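# Seat three arriving sleeves band-down on separate pins

## Task

Three sleeves will be delivered. Slide each one onto a different pin with its coloured band at the bottom, then press it fully down until it rests on the table. A sleeve that drops onto a pin's rim and slips down from there may not count.

## Robot and tools

ROBOT. Two arms: left_arm carries a left hand and right_arm a right hand, which are mirror images. Base poses in the scene frame are left_arm (-0.012, +0.339, 0) m and right_arm (-0.059, -0.422, 0) m, each turned only slightly about z. A camera stand sits behind the arms. Cameras: cam_head_left, cam_head_right, cam_high, cam_low (896x504), cam_left_wrist, cam_right_wrist (672x504).

FRAMES. Scene frame: origin at table-top height, halfway between the nominal bases; +z up, +x out over the table, left_arm on the +y side. Positions, orientations (quat_wxyz), velocities and Hand targets in results use this frame. Each hand has a hand point 0.05 m in front of the palm and 0.15 m from the wrist face toward the fingers. Its +z runs along the straight fingers, +y points out of the palm, +x crosses the palm away from the thumb on the right hand and toward the thumb on the left hand. Fingertips reach 0.06 to 0.07 m past the point along +z and lie 0.06 m behind it along -y. A bracket on the little-finger side of the wrist can strike things, and with the fingers level the wrist may hang below the hand point and meet the table first.

ROW OF 28 NUMBERS, all in [-1, 1], both arms always present: left_arm dx, dy, dz, rx, ry, rz; left hand six places; left force_limit, speed; then the same fourteen for right_arm. dx..rz are an offset, not a pose: measured from that arm's Hand target as it stands when the action or move begins, along that Hand target's own axes. 1.0 = 0.6 m or 180 degrees; rx, ry, rz form one rotation vector. Every row of one action counts from the same starting Hand target, not from the row before; a new action or call starts from the updated Hand target, so resending an offset moves the arm further. Six zeros re-request the current Hand target, which also makes an arm that settled short try again. The controller limits commanded orientation to 32 degrees from the measured one per step.

HAND PLACES. Put grasp numbers a, b, c (each -1 to +1) in the first three places and exactly 0 in the last three, or the row is refused. a curls index and middle and bends the thumb; b curls ring and little; c swings the thumb in front of the palm. All zeros is a fully open hand. To hold a grip or leave a hand alone, repeat its last a, b, c and its two settings. force_limit maps -1 to about 0 N and +1 to 10 N at the fingertip (15 N for thumb motors); speed rises from nearly zero at -1 to full at +0.48 and above. For a soft grip close at speed -0.94 or lower. With the thumb in front (c near 1) the hand wraps objects about 0.035 to 0.065 m thick.

TOOLS.
execute_actions(actions, cameras): actions is a list of actions; each action is up to 15 rows, one per 1/30 s step, lasting 0.5 s, and a short action repeats its final row. An empty list returns camera images; otherwise ask via cameras (names, ["all"] or []).
move(target, speed, blend, stop_force, zero, blocking, cameras): target is one 28-number row or a list of up to 15 rows, every row an offset from the same starting Hand targets. Straight-line paths, all ending together, at least 0.5 s, capped at 10 s. speed: m/s, 0.002 to 3.6, default 0.25 (turns at twice this in rad/s), one value or one per target. blend: corner rounding in m for lists, default 0 (stop at each). stop_force: N, 3 to 120, ends an arm's path when its wrist sensor feels that much push against the motion; not with blocking=false; unreliable while the hand turns; omit it when backing away from a contact. zero: true (default) rezeroes before the move. blocking=false returns after about 0.5 s while the move runs. The result adds a move: line, e.g. done, off_target, moving, held or fault, plus limits=paced (pose clipped) or limits=held (steps withheld). done means within 3 mm and 2 degrees, not that nothing was touched.
wait(seconds 0 to 10, cameras): let time pass holding commands.
stop(cameras): brake a running move.
zoom_image(camera, region [x0, y0, x1, y1] pixels, at most 504 by 504): enlarge part of the newest image of that camera.
show_instructions(): shows the reference pages.
zero_wrist_force(arm: left_arm or right_arm): rezero that wrist sensor.
finished_scene(scene 1): ends the scene irreversibly.

RESULTS. Per arm: end_effector_position (m), end_effector_quat_wxyz, velocities (omitted when joints read within noise), Hand target, joint positions and torques, Wrist force and Wrist torque in the end effector's axes plus a peak line. Per hand, six values each in motor order thumb_turn, thumb_bend, index, middle, ring, little: hand_measured, hand_stopped_by (moving, target, force, stalled, fault), hand_load_n (positive pushes a finger open; a drop to about 0 signals a lost grip). Action calls also list some step positions.

AVOID. Contact torque at a joint limit (wrist joints 24.9 N m, others 133 N m) or about 150 N of outside force stops the arm for 10 s. The arms are stiff, so aiming even slightly past a firm contact can trigger this; approach slowly. Paths ignore obstacles and the other arm; the clearance check may block arm-to-arm approaches but does not guarantee no contact, and pressing the arms together can fail the scene. Do not drop sleeves, release them while moving, slam into the table or pins, or let anything leave the table. Do not sweep a path near an arm's own base. Motors reaching 70 °C show MOTOR HOT; at 85 °C the arm brakes for 30 to 60 s, so avoid long stretched holds or pushing at unreachable poses.

Each tool is called as name([rows], argument=value, ...), one row to a line, values as JSON.

Reference images:

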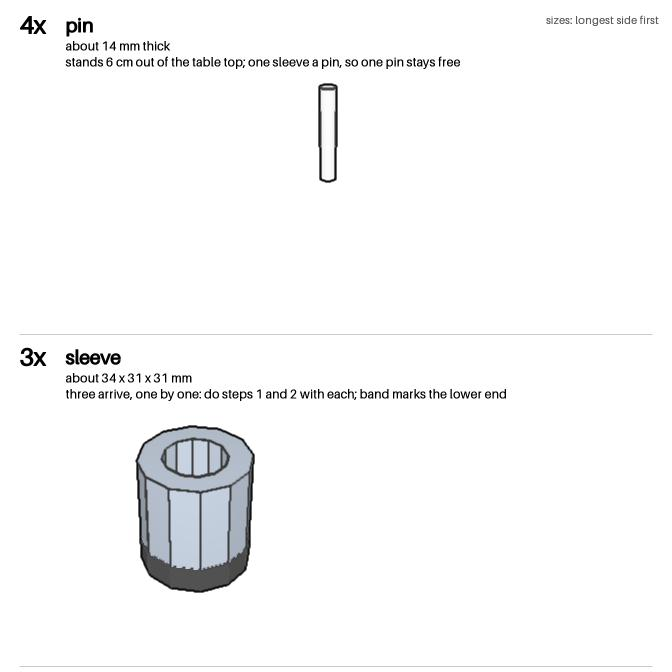

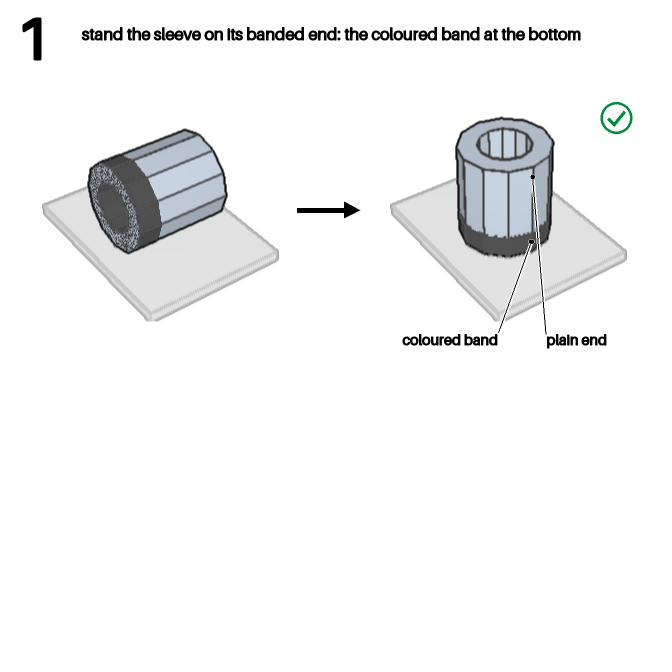

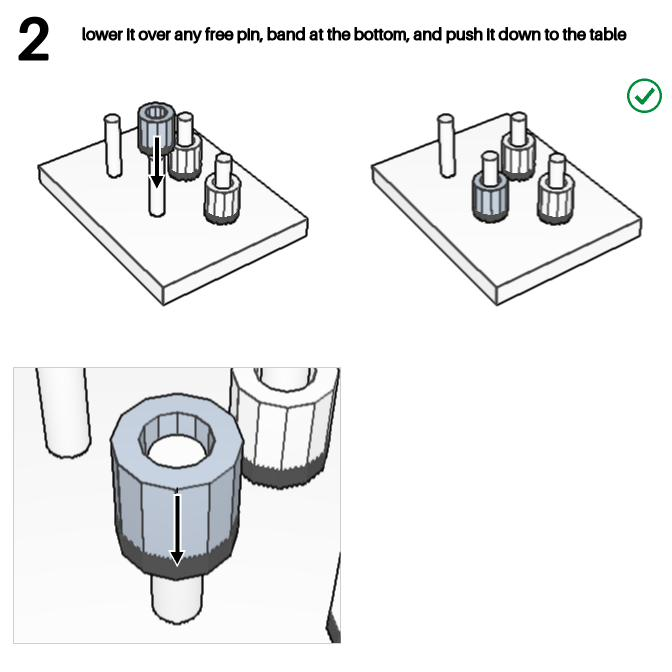

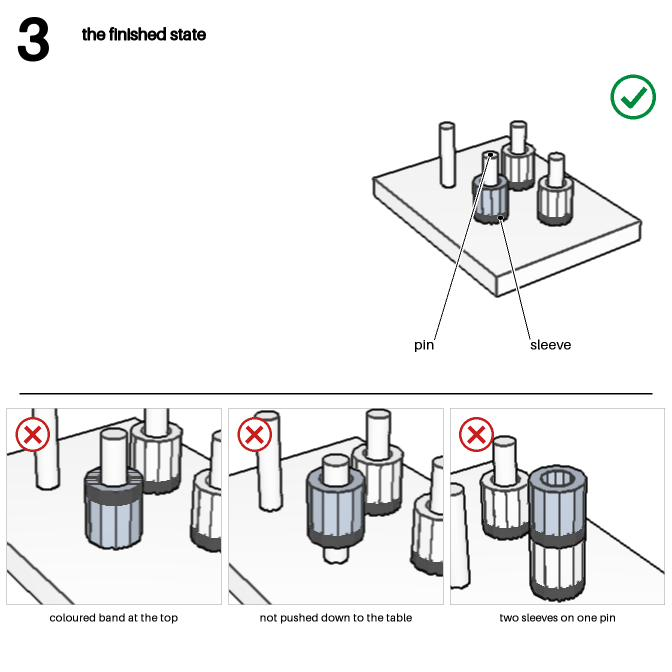

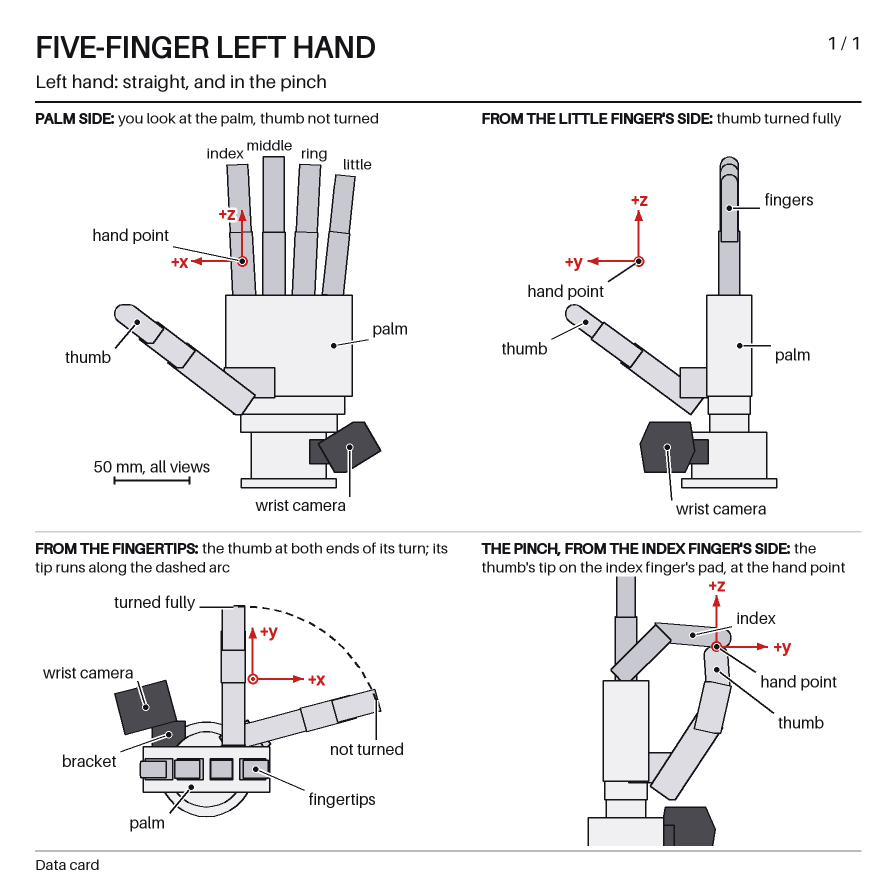

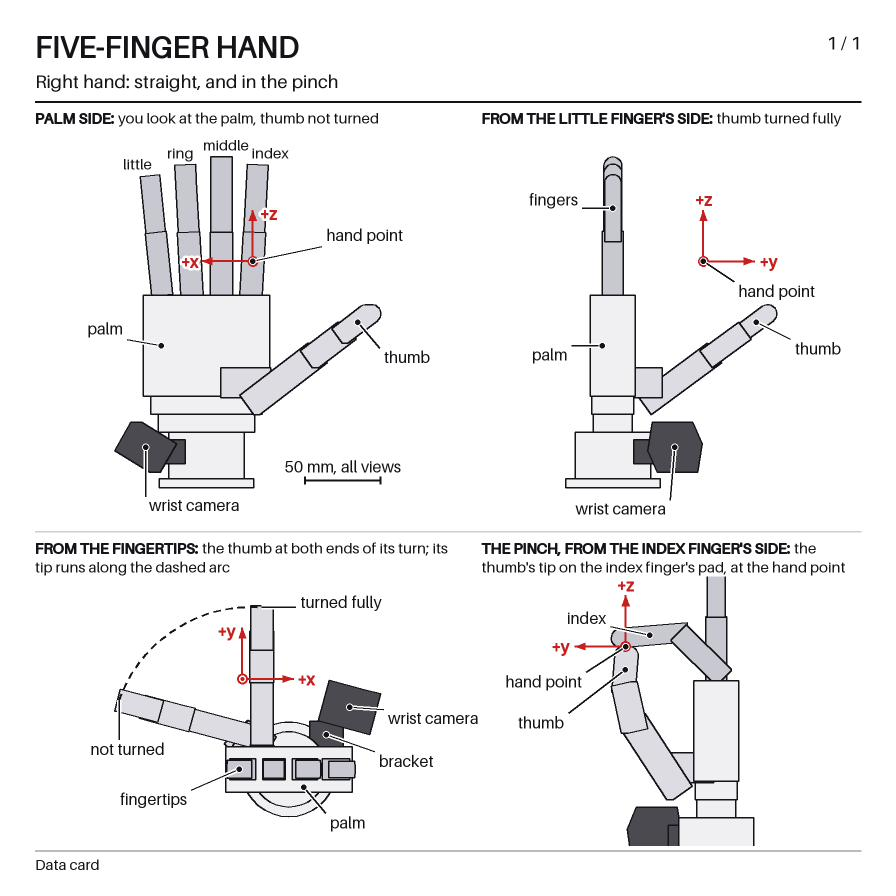

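## Session

execute_actions(actions=[])

Scene clock: 0.00 s.
left_arm: end_effector_position=(+0.3795, +0.2717, +0.3260) hand_measured=(-1.000, -1.000, -1.000, -1.000, -1.000, -1.000) hand_load_n=(+0.0, +0.0, +0.0, +0.0, +0.0, +0.0) hand_stopped_by=(target, target, target, target, target, target) hand_force_limit=0.00 hand_speed=-0.80 end_effector_quat_wxyz=(-0.049, +0.798, -0.597, -0.072) | right_arm: end_effector_position=(+0.5651, -0.2131, +0.3767) hand_measured=(-1.000, -1.000, -1.000, -1.000, -1.000, -1.000) hand_load_n=(+0.0, +0.0, +0.0, +0.0, +0.0, +0.0) hand_stopped_by=(target, target, target, target, target, target) hand_force_limit=0.00 hand_speed=-0.80 end_effector_quat_wxyz=(+0.209, -0.063, +0.976, +0.018)
Joint positions: left_arm=[3.328 -1.923 -1.185 1.508 -1.743 3.011] | right_arm=[-0.012 -1.041 0.776 1.418 1.507 -1.692]
Joint velocities: within noise
Joint torques (N m): no reading
Motor temperatures (°C): left_arm=[29 37 44 36 41 33] | right_arm=[33 26 33 38 42 37]
Wrist force (N): no reading
Wrist torque (N m): no reading
Wrist force, peak (N): no reading
Hand target: left_arm +0.3795, +0.2717, +0.3260; -0.049, +0.798, -0.597, -0.072 | right_arm +0.5651, -0.2131, +0.3767; +0.209, -0.063, +0.976, +0.018

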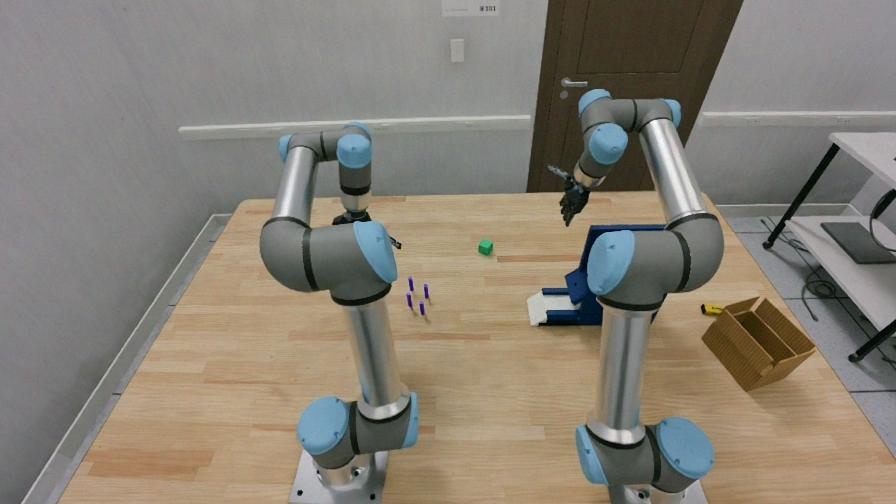

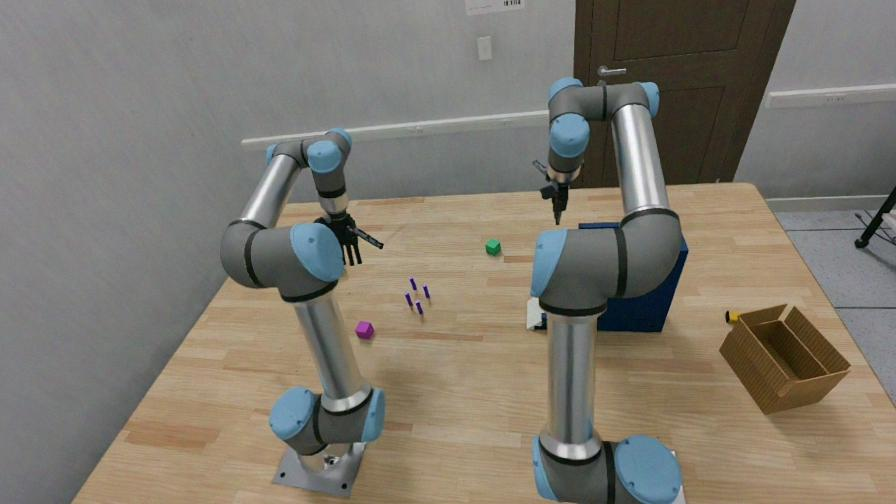

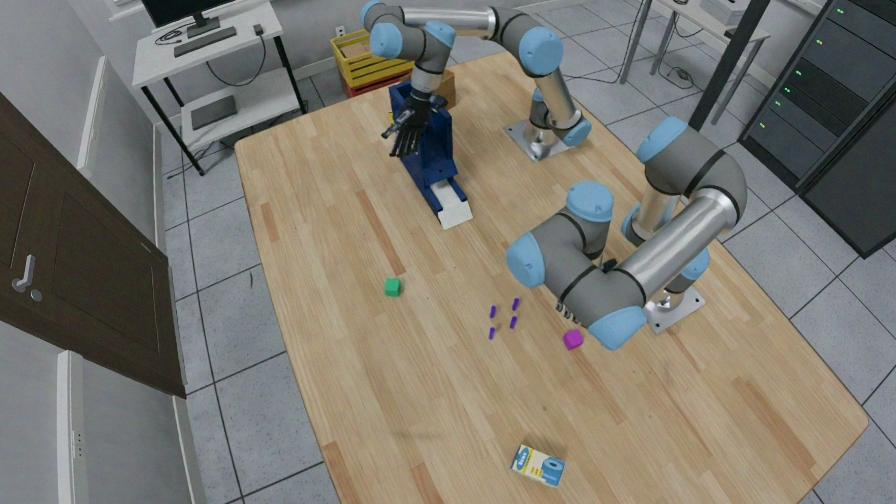

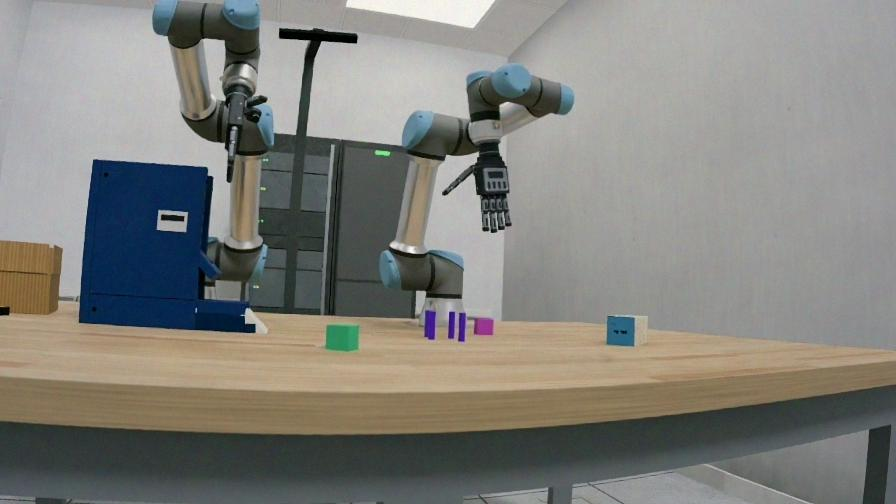

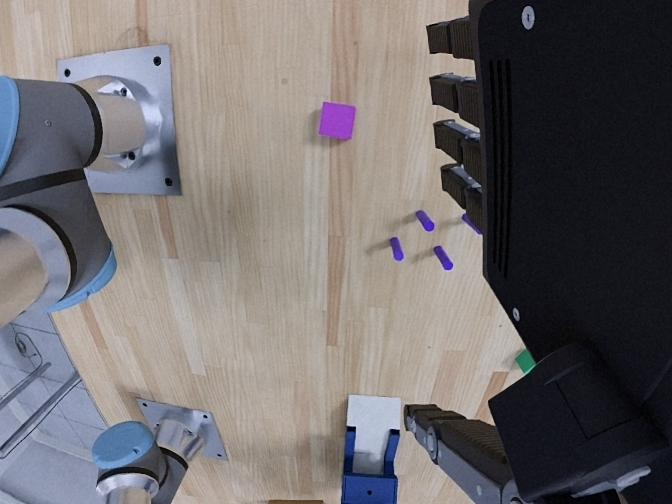

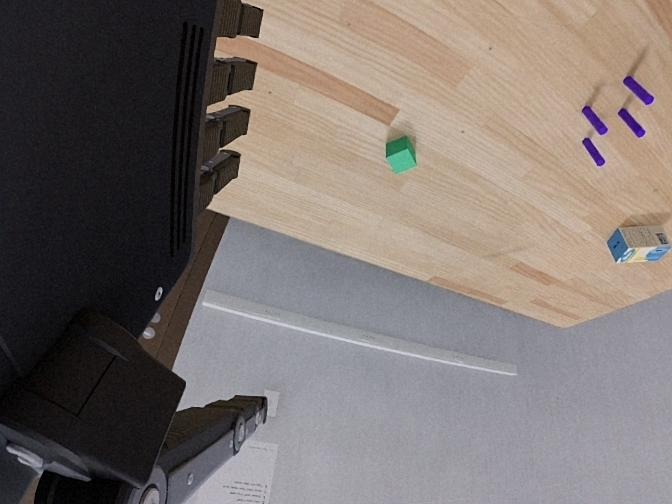

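zoom_image(camera="cam_high", region=[360, 60, 620, 380])

zoom_image(camera="cam_head_left", region=[360, 180, 720, 380])

zoom_image(camera="cam_low", region=[60, 130, 520, 370])

zoom_image(camera="cam_left_wrist", region=[240, 100, 500, 504])

Scaled by 1.575 from the camera's 896x504 image, which has a finer 1280x720 frame.

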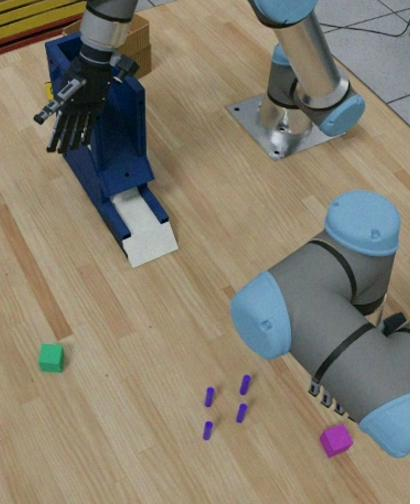

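Scaled by 1.400 from the camera's 896x504 image, which has a finer 1280x720 frame.

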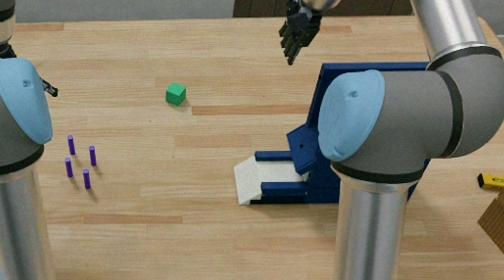

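Scaled by 1.096 from the camera's 896x504 image, which has a finer 1280x720 frame.

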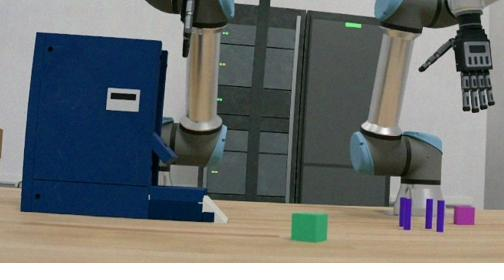

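Scaled by 1.248 from the camera's 672x504 image, which has a finer 960x720 frame.

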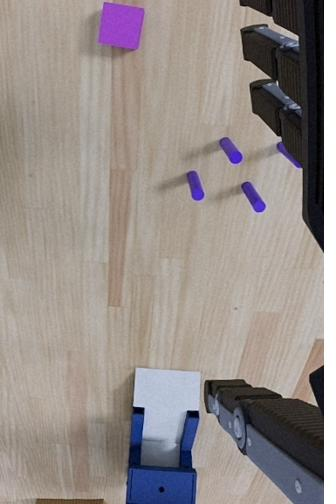

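wait(seconds=1, cameras=["cam_high", "cam_head_right", "cam_low"])

Scene clock: 63.73 s.
left_arm: end_effector_position=(+0.3795, +0.2717, +0.3260) hand_measured=(-1.000, -1.000, -1.000, -1.000, -1.000, -1.000) hand_load_n=(+0.0, -0.5, +0.0, +0.0, +0.0, +0.0) hand_stopped_by=(target, target, target, target, target, target) hand_force_limit=0.00 hand_speed=-0.80 end_effector_quat_wxyz=(-0.049, +0.798, -0.597, -0.072) | right_arm: end_effector_position=(+0.5651, -0.2131, +0.3767) hand_measured=(-1.000, -1.000, -1.000, -1.000, -1.000, -1.000) hand_load_n=(+0.0, +0.0, +0.0, +0.0, +0.0, +0.0) hand_stopped_by=(target, target, target, target, target, target) hand_force_limit=0.00 hand_speed=-0.80 end_effector_quat_wxyz=(+0.209, -0.063, +0.976, +0.018)
Joint positions: left_arm=[3.328 -1.923 -1.185 1.508 -1.743 3.011] | right_arm=[-0.012 -1.041 0.776 1.418 1.507 -1.692]
Joint torques (N m): left_arm=[-0.01 38.79 20.24 -4.15 -0.52 0.62] | right_arm=[-0.32 -47.65 -21.99 2.22 -0.92 0.32]
Wrist force (N): left_arm=[-0.2 0.1 0.4] | right_arm=[-0.2 -0.2 0.3]
Wrist torque (N m): left_arm=[0.00 0.04 -0.02] | right_arm=[-0.04 0.05 -0.02]
Wrist force, peak (N): left_arm=[-0.2 -0.1 0.6] | right_arm=[-0.2 -0.6 -0.2]
Hand target: left_arm +0.3795, +0.2717, +0.3260; -0.049, +0.798, -0.597, -0.072 | right_arm +0.5651, -0.2131, +0.3767; +0.209, -0.063, +0.976, +0.018
wait: 1.00 s; at rest from the start
Images, in order (width x height): cam_head_right 896x504, cam_high 896x504, cam_low 896x504.

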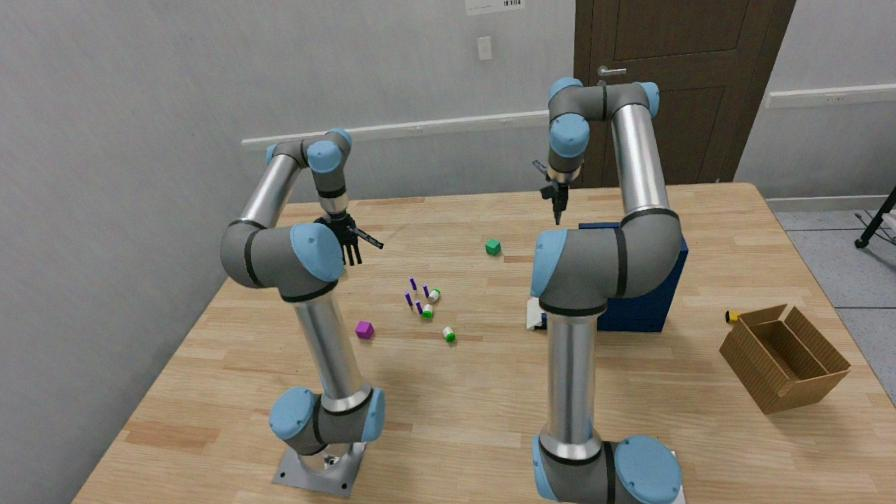

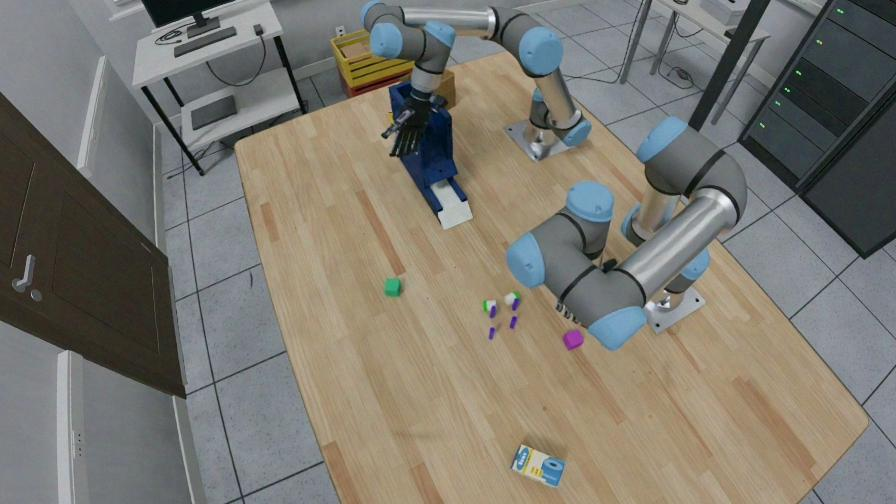

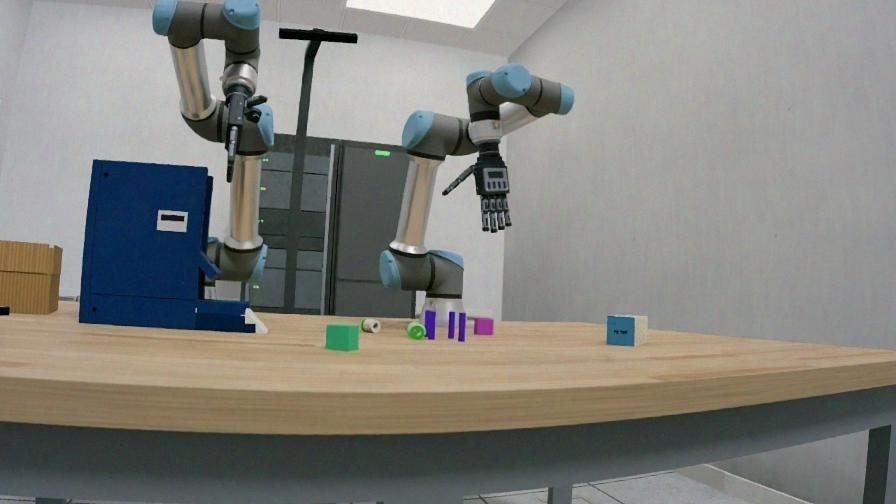

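wait(seconds=0, cameras=["all"])

zoom_image(camera="cam_left_wrist", region=[240, 150, 500, 400])

zoom_image(camera="cam_head_right", region=[340, 240, 520, 360])

zoom_image(camera="cam_high", region=[440, 250, 600, 370])

zoom_image(camera="cam_low", region=[300, 270, 520, 370])

Scene clock: 66.10 s.
left_arm: end_effector_position=(+0.3795, +0.2717, +0.3260) hand_measured=(-1.000, -1.000, -1.000, -1.000, -1.000, -1.000) hand_load_n=(+0.0, +0.0, +0.0, +0.0, +0.0, +0.0) hand_stopped_by=(target, target, target, target, target, target) hand_force_limit=0.00 hand_speed=-0.80 end_effector_quat_wxyz=(-0.049, +0.798, -0.597, -0.072) | right_arm: end_effector_position=(+0.5651, -0.2131, +0.3767) hand_measured=(-1.000, -1.000, -1.000, -1.000, -1.000, -1.000) hand_load_n=(+0.0, +0.0, +0.0, +0.0, +0.0, +0.0) hand_stopped_by=(target, target, target, target, target, target) hand_force_limit=0.00 hand_speed=-0.80 end_effector_quat_wxyz=(+0.209, -0.063, +0.976, +0.018)
Joint positions: left_arm=[3.328 -1.923 -1.185 1.508 -1.743 3.011] | right_arm=[-0.012 -1.041 0.776 1.418 1.507 -1.692]
Joint torques (N m): left_arm=[0.11 40.58 19.03 -3.84 -0.64 0.91] | right_arm=[-0.51 -47.71 -21.72 2.3 -0.96 0.3]
Wrist force (N): left_arm=[-0.1 0.0 0.6] | right_arm=[-0.1 -0.1 -0.1]
Wrist torque (N m): left_arm=[-0.03 0.03 -0.01] | right_arm=[0.00 0.04 -0.01]
Wrist force, peak (N): left_arm=[-0.3 -0.2 0.5] | right_arm=[-0.2 -0.2 -0.5]
Hand target: left_arm +0.3795, +0.2717, +0.3260; -0.049, +0.798, -0.597, -0.072 | right_arm +0.5651, -0.2131, +0.3767; +0.209, -0.063, +0.976, +0.018

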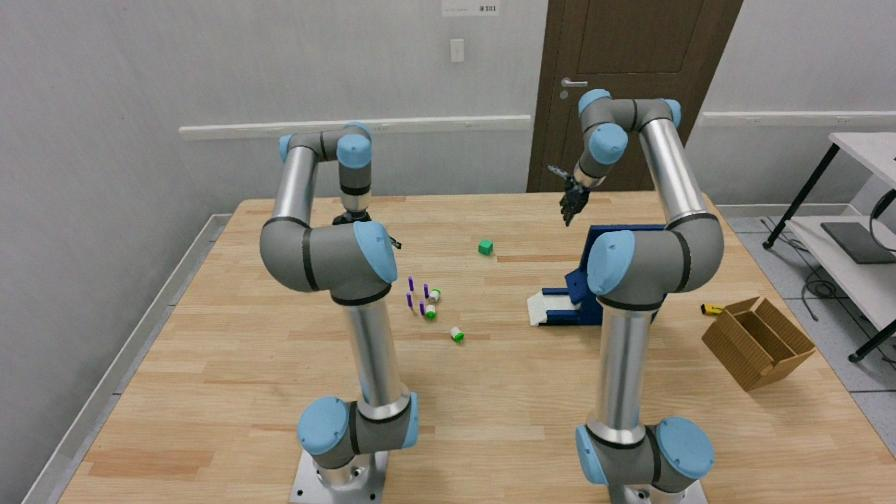

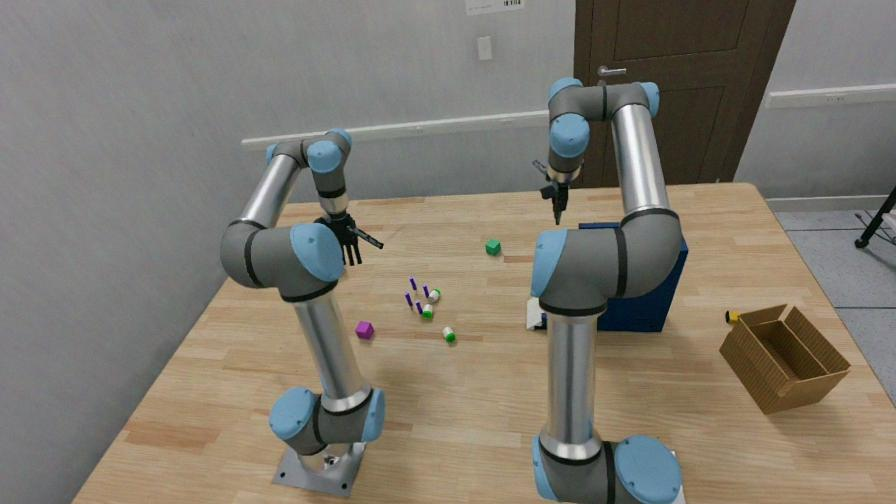

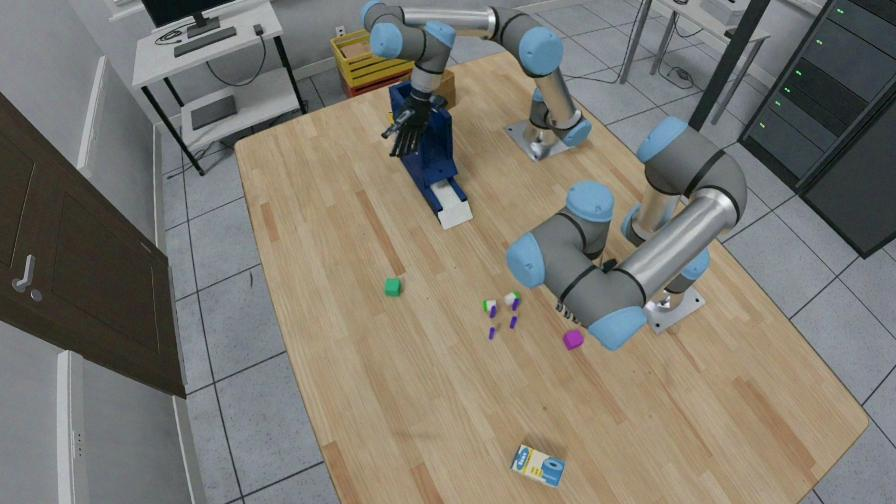

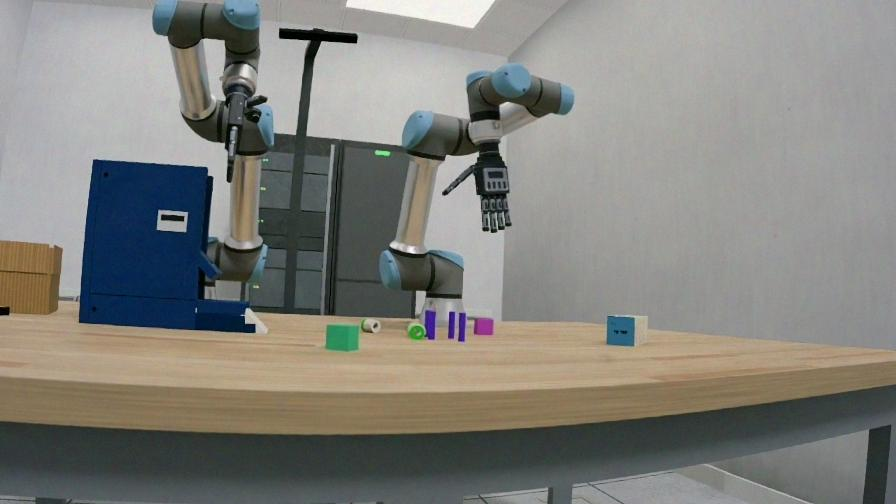

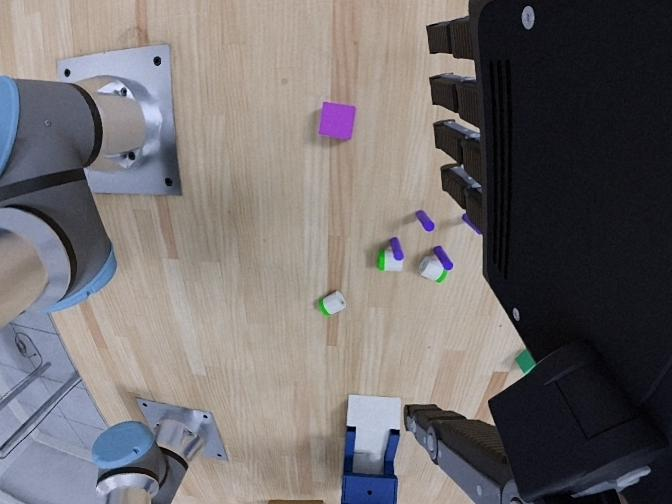

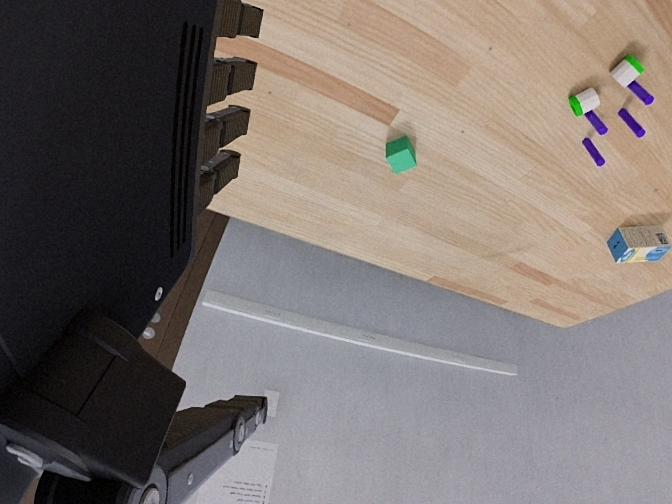

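Scaled by 1.938 from the camera's 672x504 image, which has a finer 960x720 frame.

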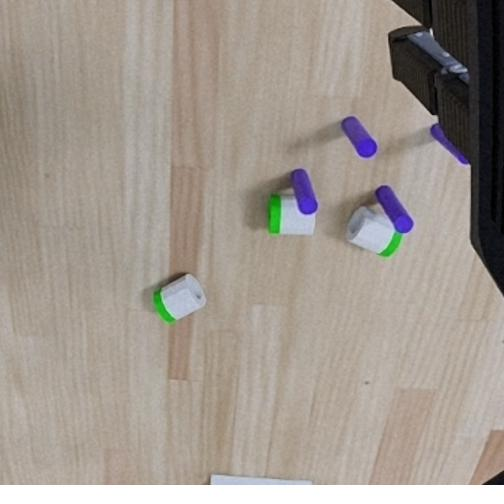

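Scaled by 2.800 from the camera's 896x504 image, which has a finer 1280x720 frame.

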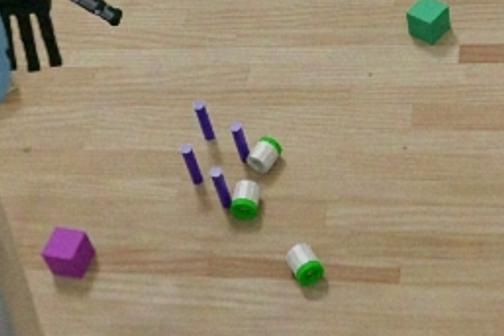

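Scaled by 3.150 from the camera's 896x504 image, which has a finer 1280x720 frame.

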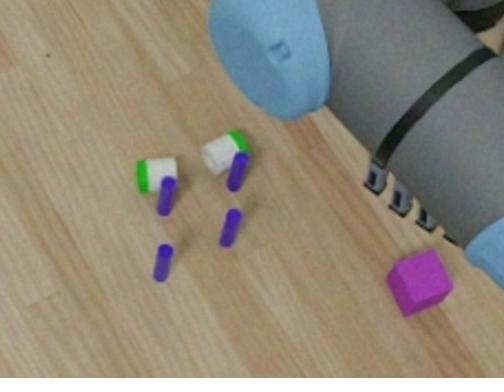

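Scaled by 2.291 from the camera's 896x504 image, which has a finer 1280x720 frame.

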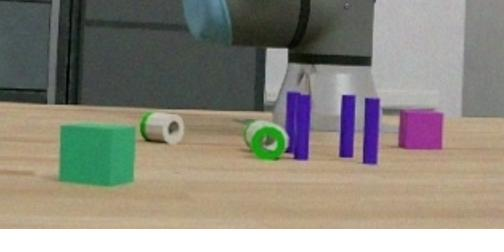

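move(target=[0.422, 0.1935, 0.2255, 0.2496, 0.3316, 0.2794, 0.25, 0, 1, 0, 0, 0, 0, 0, 0, 0, 0, 0, 0, 0, 0, 0, 0, 0, 0, 0, 0, -0.8], speed=0.3, cameras=["all"])

Scene clock: 184.50 s.
left_arm: end_effector_position=(+0.3307, +0.0218, +0.1497) hand_measured=(+1.000, -0.462, -0.500, -0.650, -0.962, -1.000) hand_load_n=(+0.0, +0.0, +0.0, +0.0, +0.0, +0.0) hand_stopped_by=(target, target, target, target, target, target) hand_force_limit=0.00 hand_speed=0.00 end_effector_quat_wxyz=(+0.008, -0.344, +0.785, -0.514) | right_arm: end_effector_position=(+0.5651, -0.2131, +0.3767) hand_measured=(-1.000, -1.000, -1.000, -1.000, -1.000, -1.000) hand_load_n=(+0.0, +0.0, +0.0, +0.0, +0.0, +0.0) hand_stopped_by=(target, target, target, target, target, target) hand_force_limit=0.00 hand_speed=-0.80 end_effector_quat_wxyz=(+0.209, -0.063, +0.976, +0.018)
Joint positions: left_arm=[3.234 -1.708 -2.036 2.762 -0.602 3.633] | right_arm=[-0.012 -1.041 0.776 1.418 1.507 -1.692]
Joint torques (N m): left_arm=[7.19 32.85 27.06 0.22 2.74 1.26] | right_arm=[-0.5 -51.18 -25.35 3.35 -2.5 0.76]
Wrist force (N): left_arm=[2.1 -2.2 2.1] | right_arm=[-0.2 0.1 -0.4]
Wrist torque (N m): left_arm=[-0.19 -0.04 0.31] | right_arm=[0.04 0.05 -0.01]
Wrist force, peak (N): left_arm=[2.3 -1.9 2.9] | right_arm=[-0.5 -0.1 -0.5]
Hand target: left_arm +0.3308, +0.0218, +0.1497; +0.008, -0.344, +0.785, -0.514 | right_arm +0.5651, -0.2131, +0.3767; +0.209, -0.063, +0.976, +0.018
Off the commanded pose: left_arm 0.000 m, 0 deg | right_arm 0.000 m, 0 deg.
move: done

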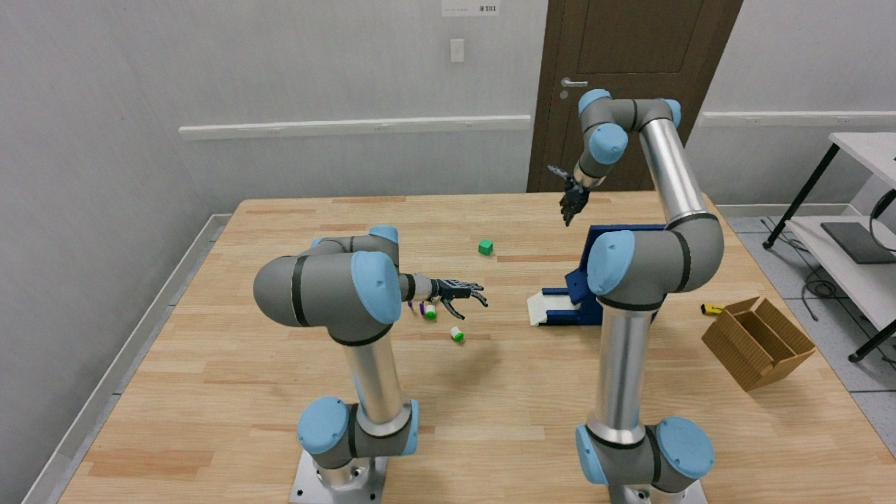

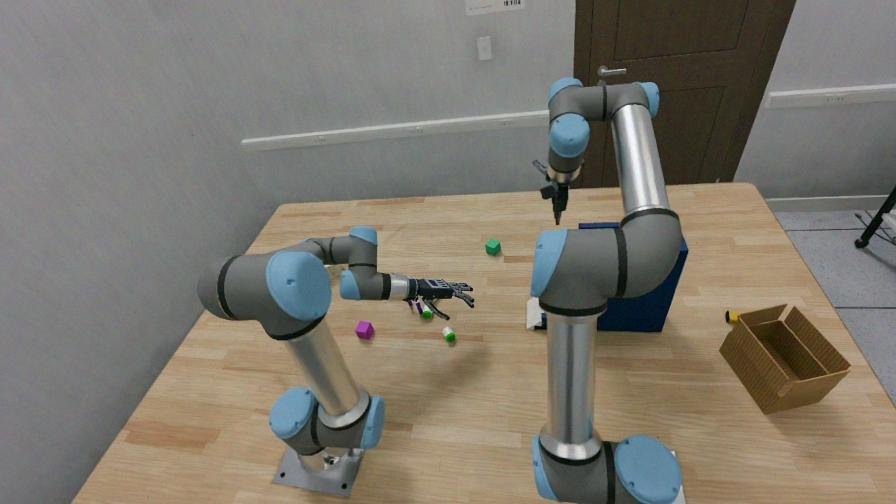

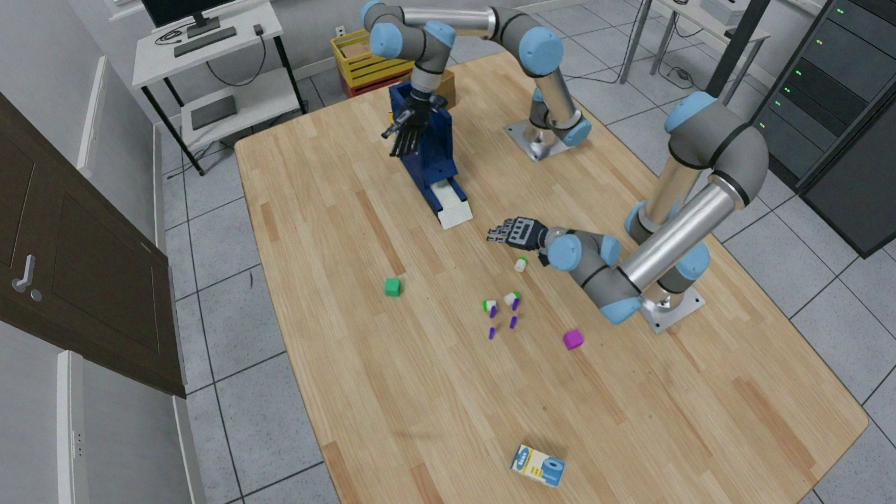

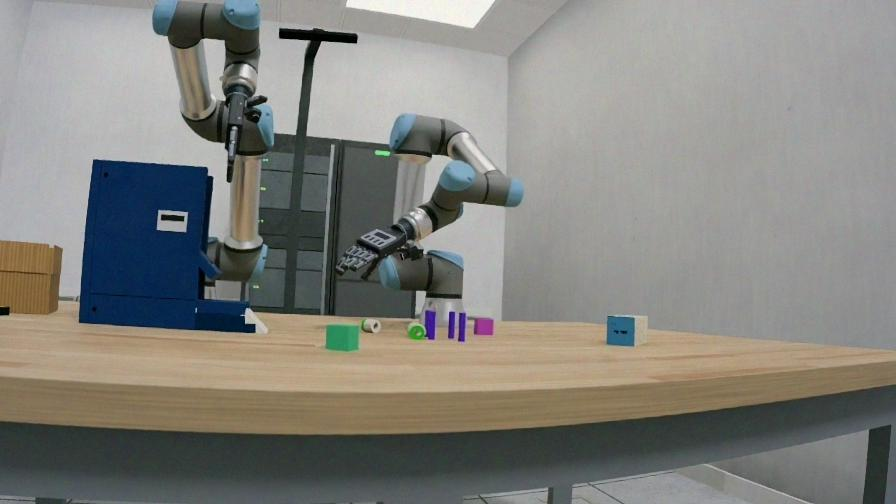

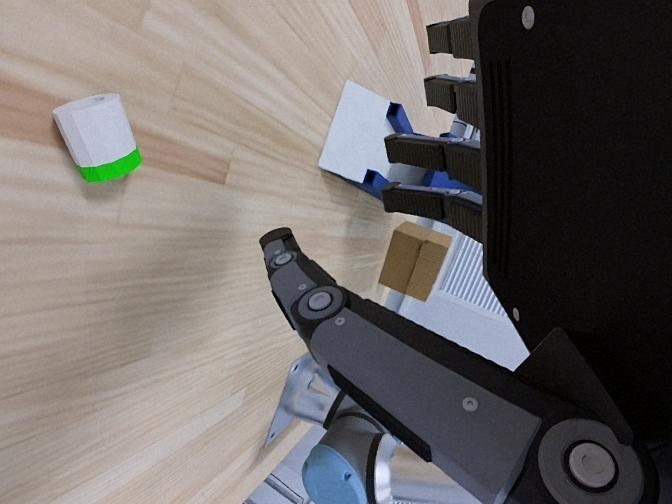

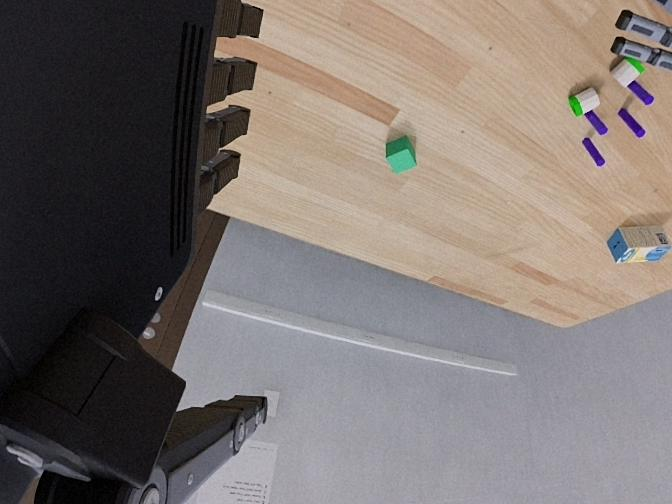

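move(target=[-0.0518, 0.075, 0.0097, 0, 0, 0, 0.25, 0, 1, 0, 0, 0, 0, 0, 0, 0, 0, 0, 0, 0, 0, 0, 0, 0, 0, 0, 0, -0.8], speed=0.25, cameras=["cam_left_wrist", "cam_low"])

zoom_image(camera="cam_left_wrist", region=[0, 0, 504, 504])

Scene clock: 200.13 s.
left_arm: end_effector_position=(+0.3327, +0.0447, +0.0998) hand_measured=(+1.000, -0.462, -0.500, -0.650, -0.962, -1.000) hand_load_n=(+0.0, +0.0, +0.0, +0.0, +0.0, +0.5) hand_stopped_by=(target, target, target, target, target, target) hand_force_limit=0.00 hand_speed=0.00 end_effector_quat_wxyz=(+0.008, -0.344, +0.785, -0.514) | right_arm: end_effector_position=(+0.5651, -0.2131, +0.3767) hand_measured=(-1.000, -1.000, -1.000, -1.000, -1.000, -1.000) hand_load_n=(+0.0, +0.0, +0.0, +0.0, +0.0, +0.0) hand_stopped_by=(target, target, target, target, target, target) hand_force_limit=0.00 hand_speed=-0.80 end_effector_quat_wxyz=(+0.209, -0.063, +0.976, +0.018)
Joint positions: left_arm=[3.311 -1.806 -2.106 2.83 -0.562 3.753] | right_arm=[-0.012 -1.041 0.776 1.418 1.507 -1.692]
Joint torques (N m): left_arm=[-1.82 29.61 22.89 -4.3 -0.44 -1.05] | right_arm=[-0.31 -51.27 -24.78 3.31 -2.49 0.86]
Wrist force (N): left_arm=[2.2 -2.5 2.2] | right_arm=[-0.2 0.0 -0.6]
Wrist torque (N m): left_arm=[-0.27 -0.03 0.30] | right_arm=[0.03 0.05 -0.01]
Wrist force, peak (N): left_arm=[2.6 -3.1 2.1] | right_arm=[-0.3 0.1 -0.6]
Hand target: left_arm +0.3327, +0.0447, +0.0998; +0.008, -0.344, +0.785, -0.514 | right_arm +0.5651, -0.2131, +0.3767; +0.209, -0.063, +0.976, +0.018
Off the commanded pose: left_arm 0.000 m, 0 deg | right_arm 0.000 m, 0 deg.
move: done
Images, in order (width x height): cam_low 896x504, cam_left_wrist 672x504.

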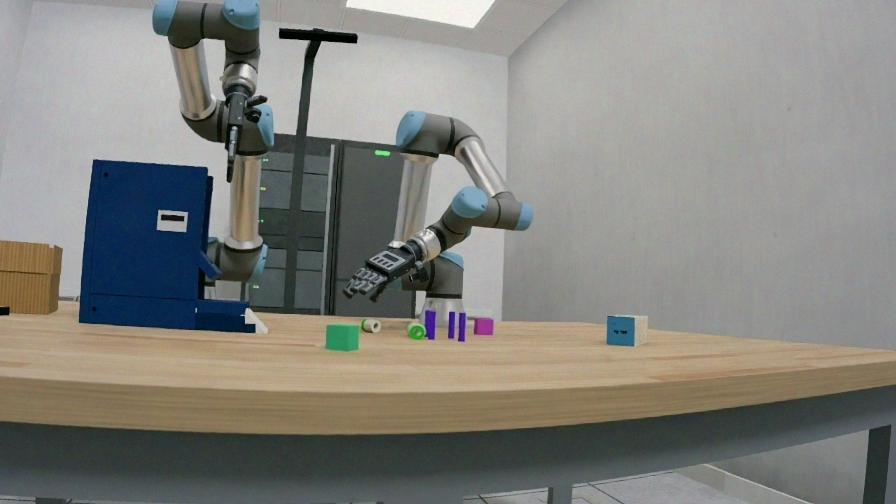

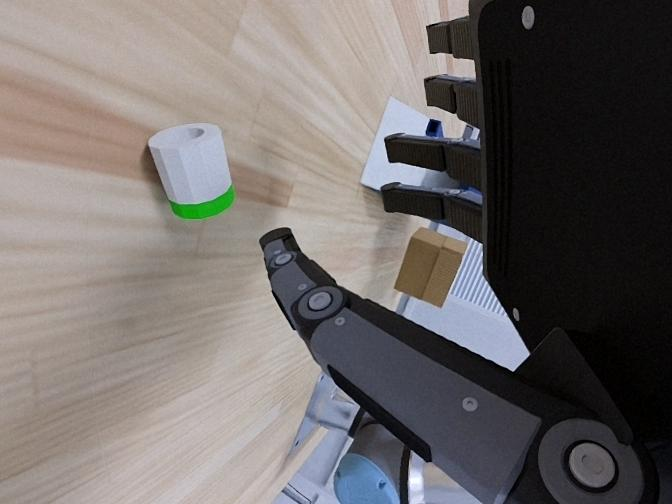

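Scaled by 1.000.

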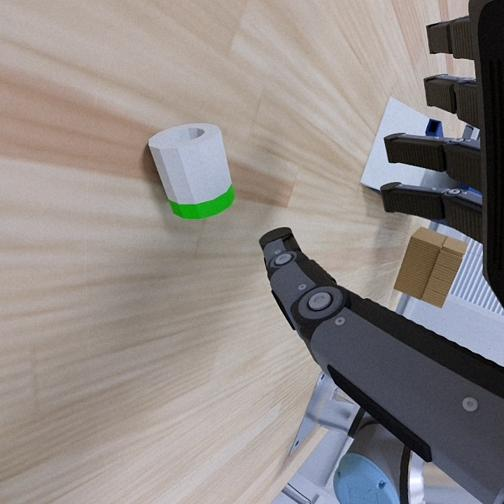

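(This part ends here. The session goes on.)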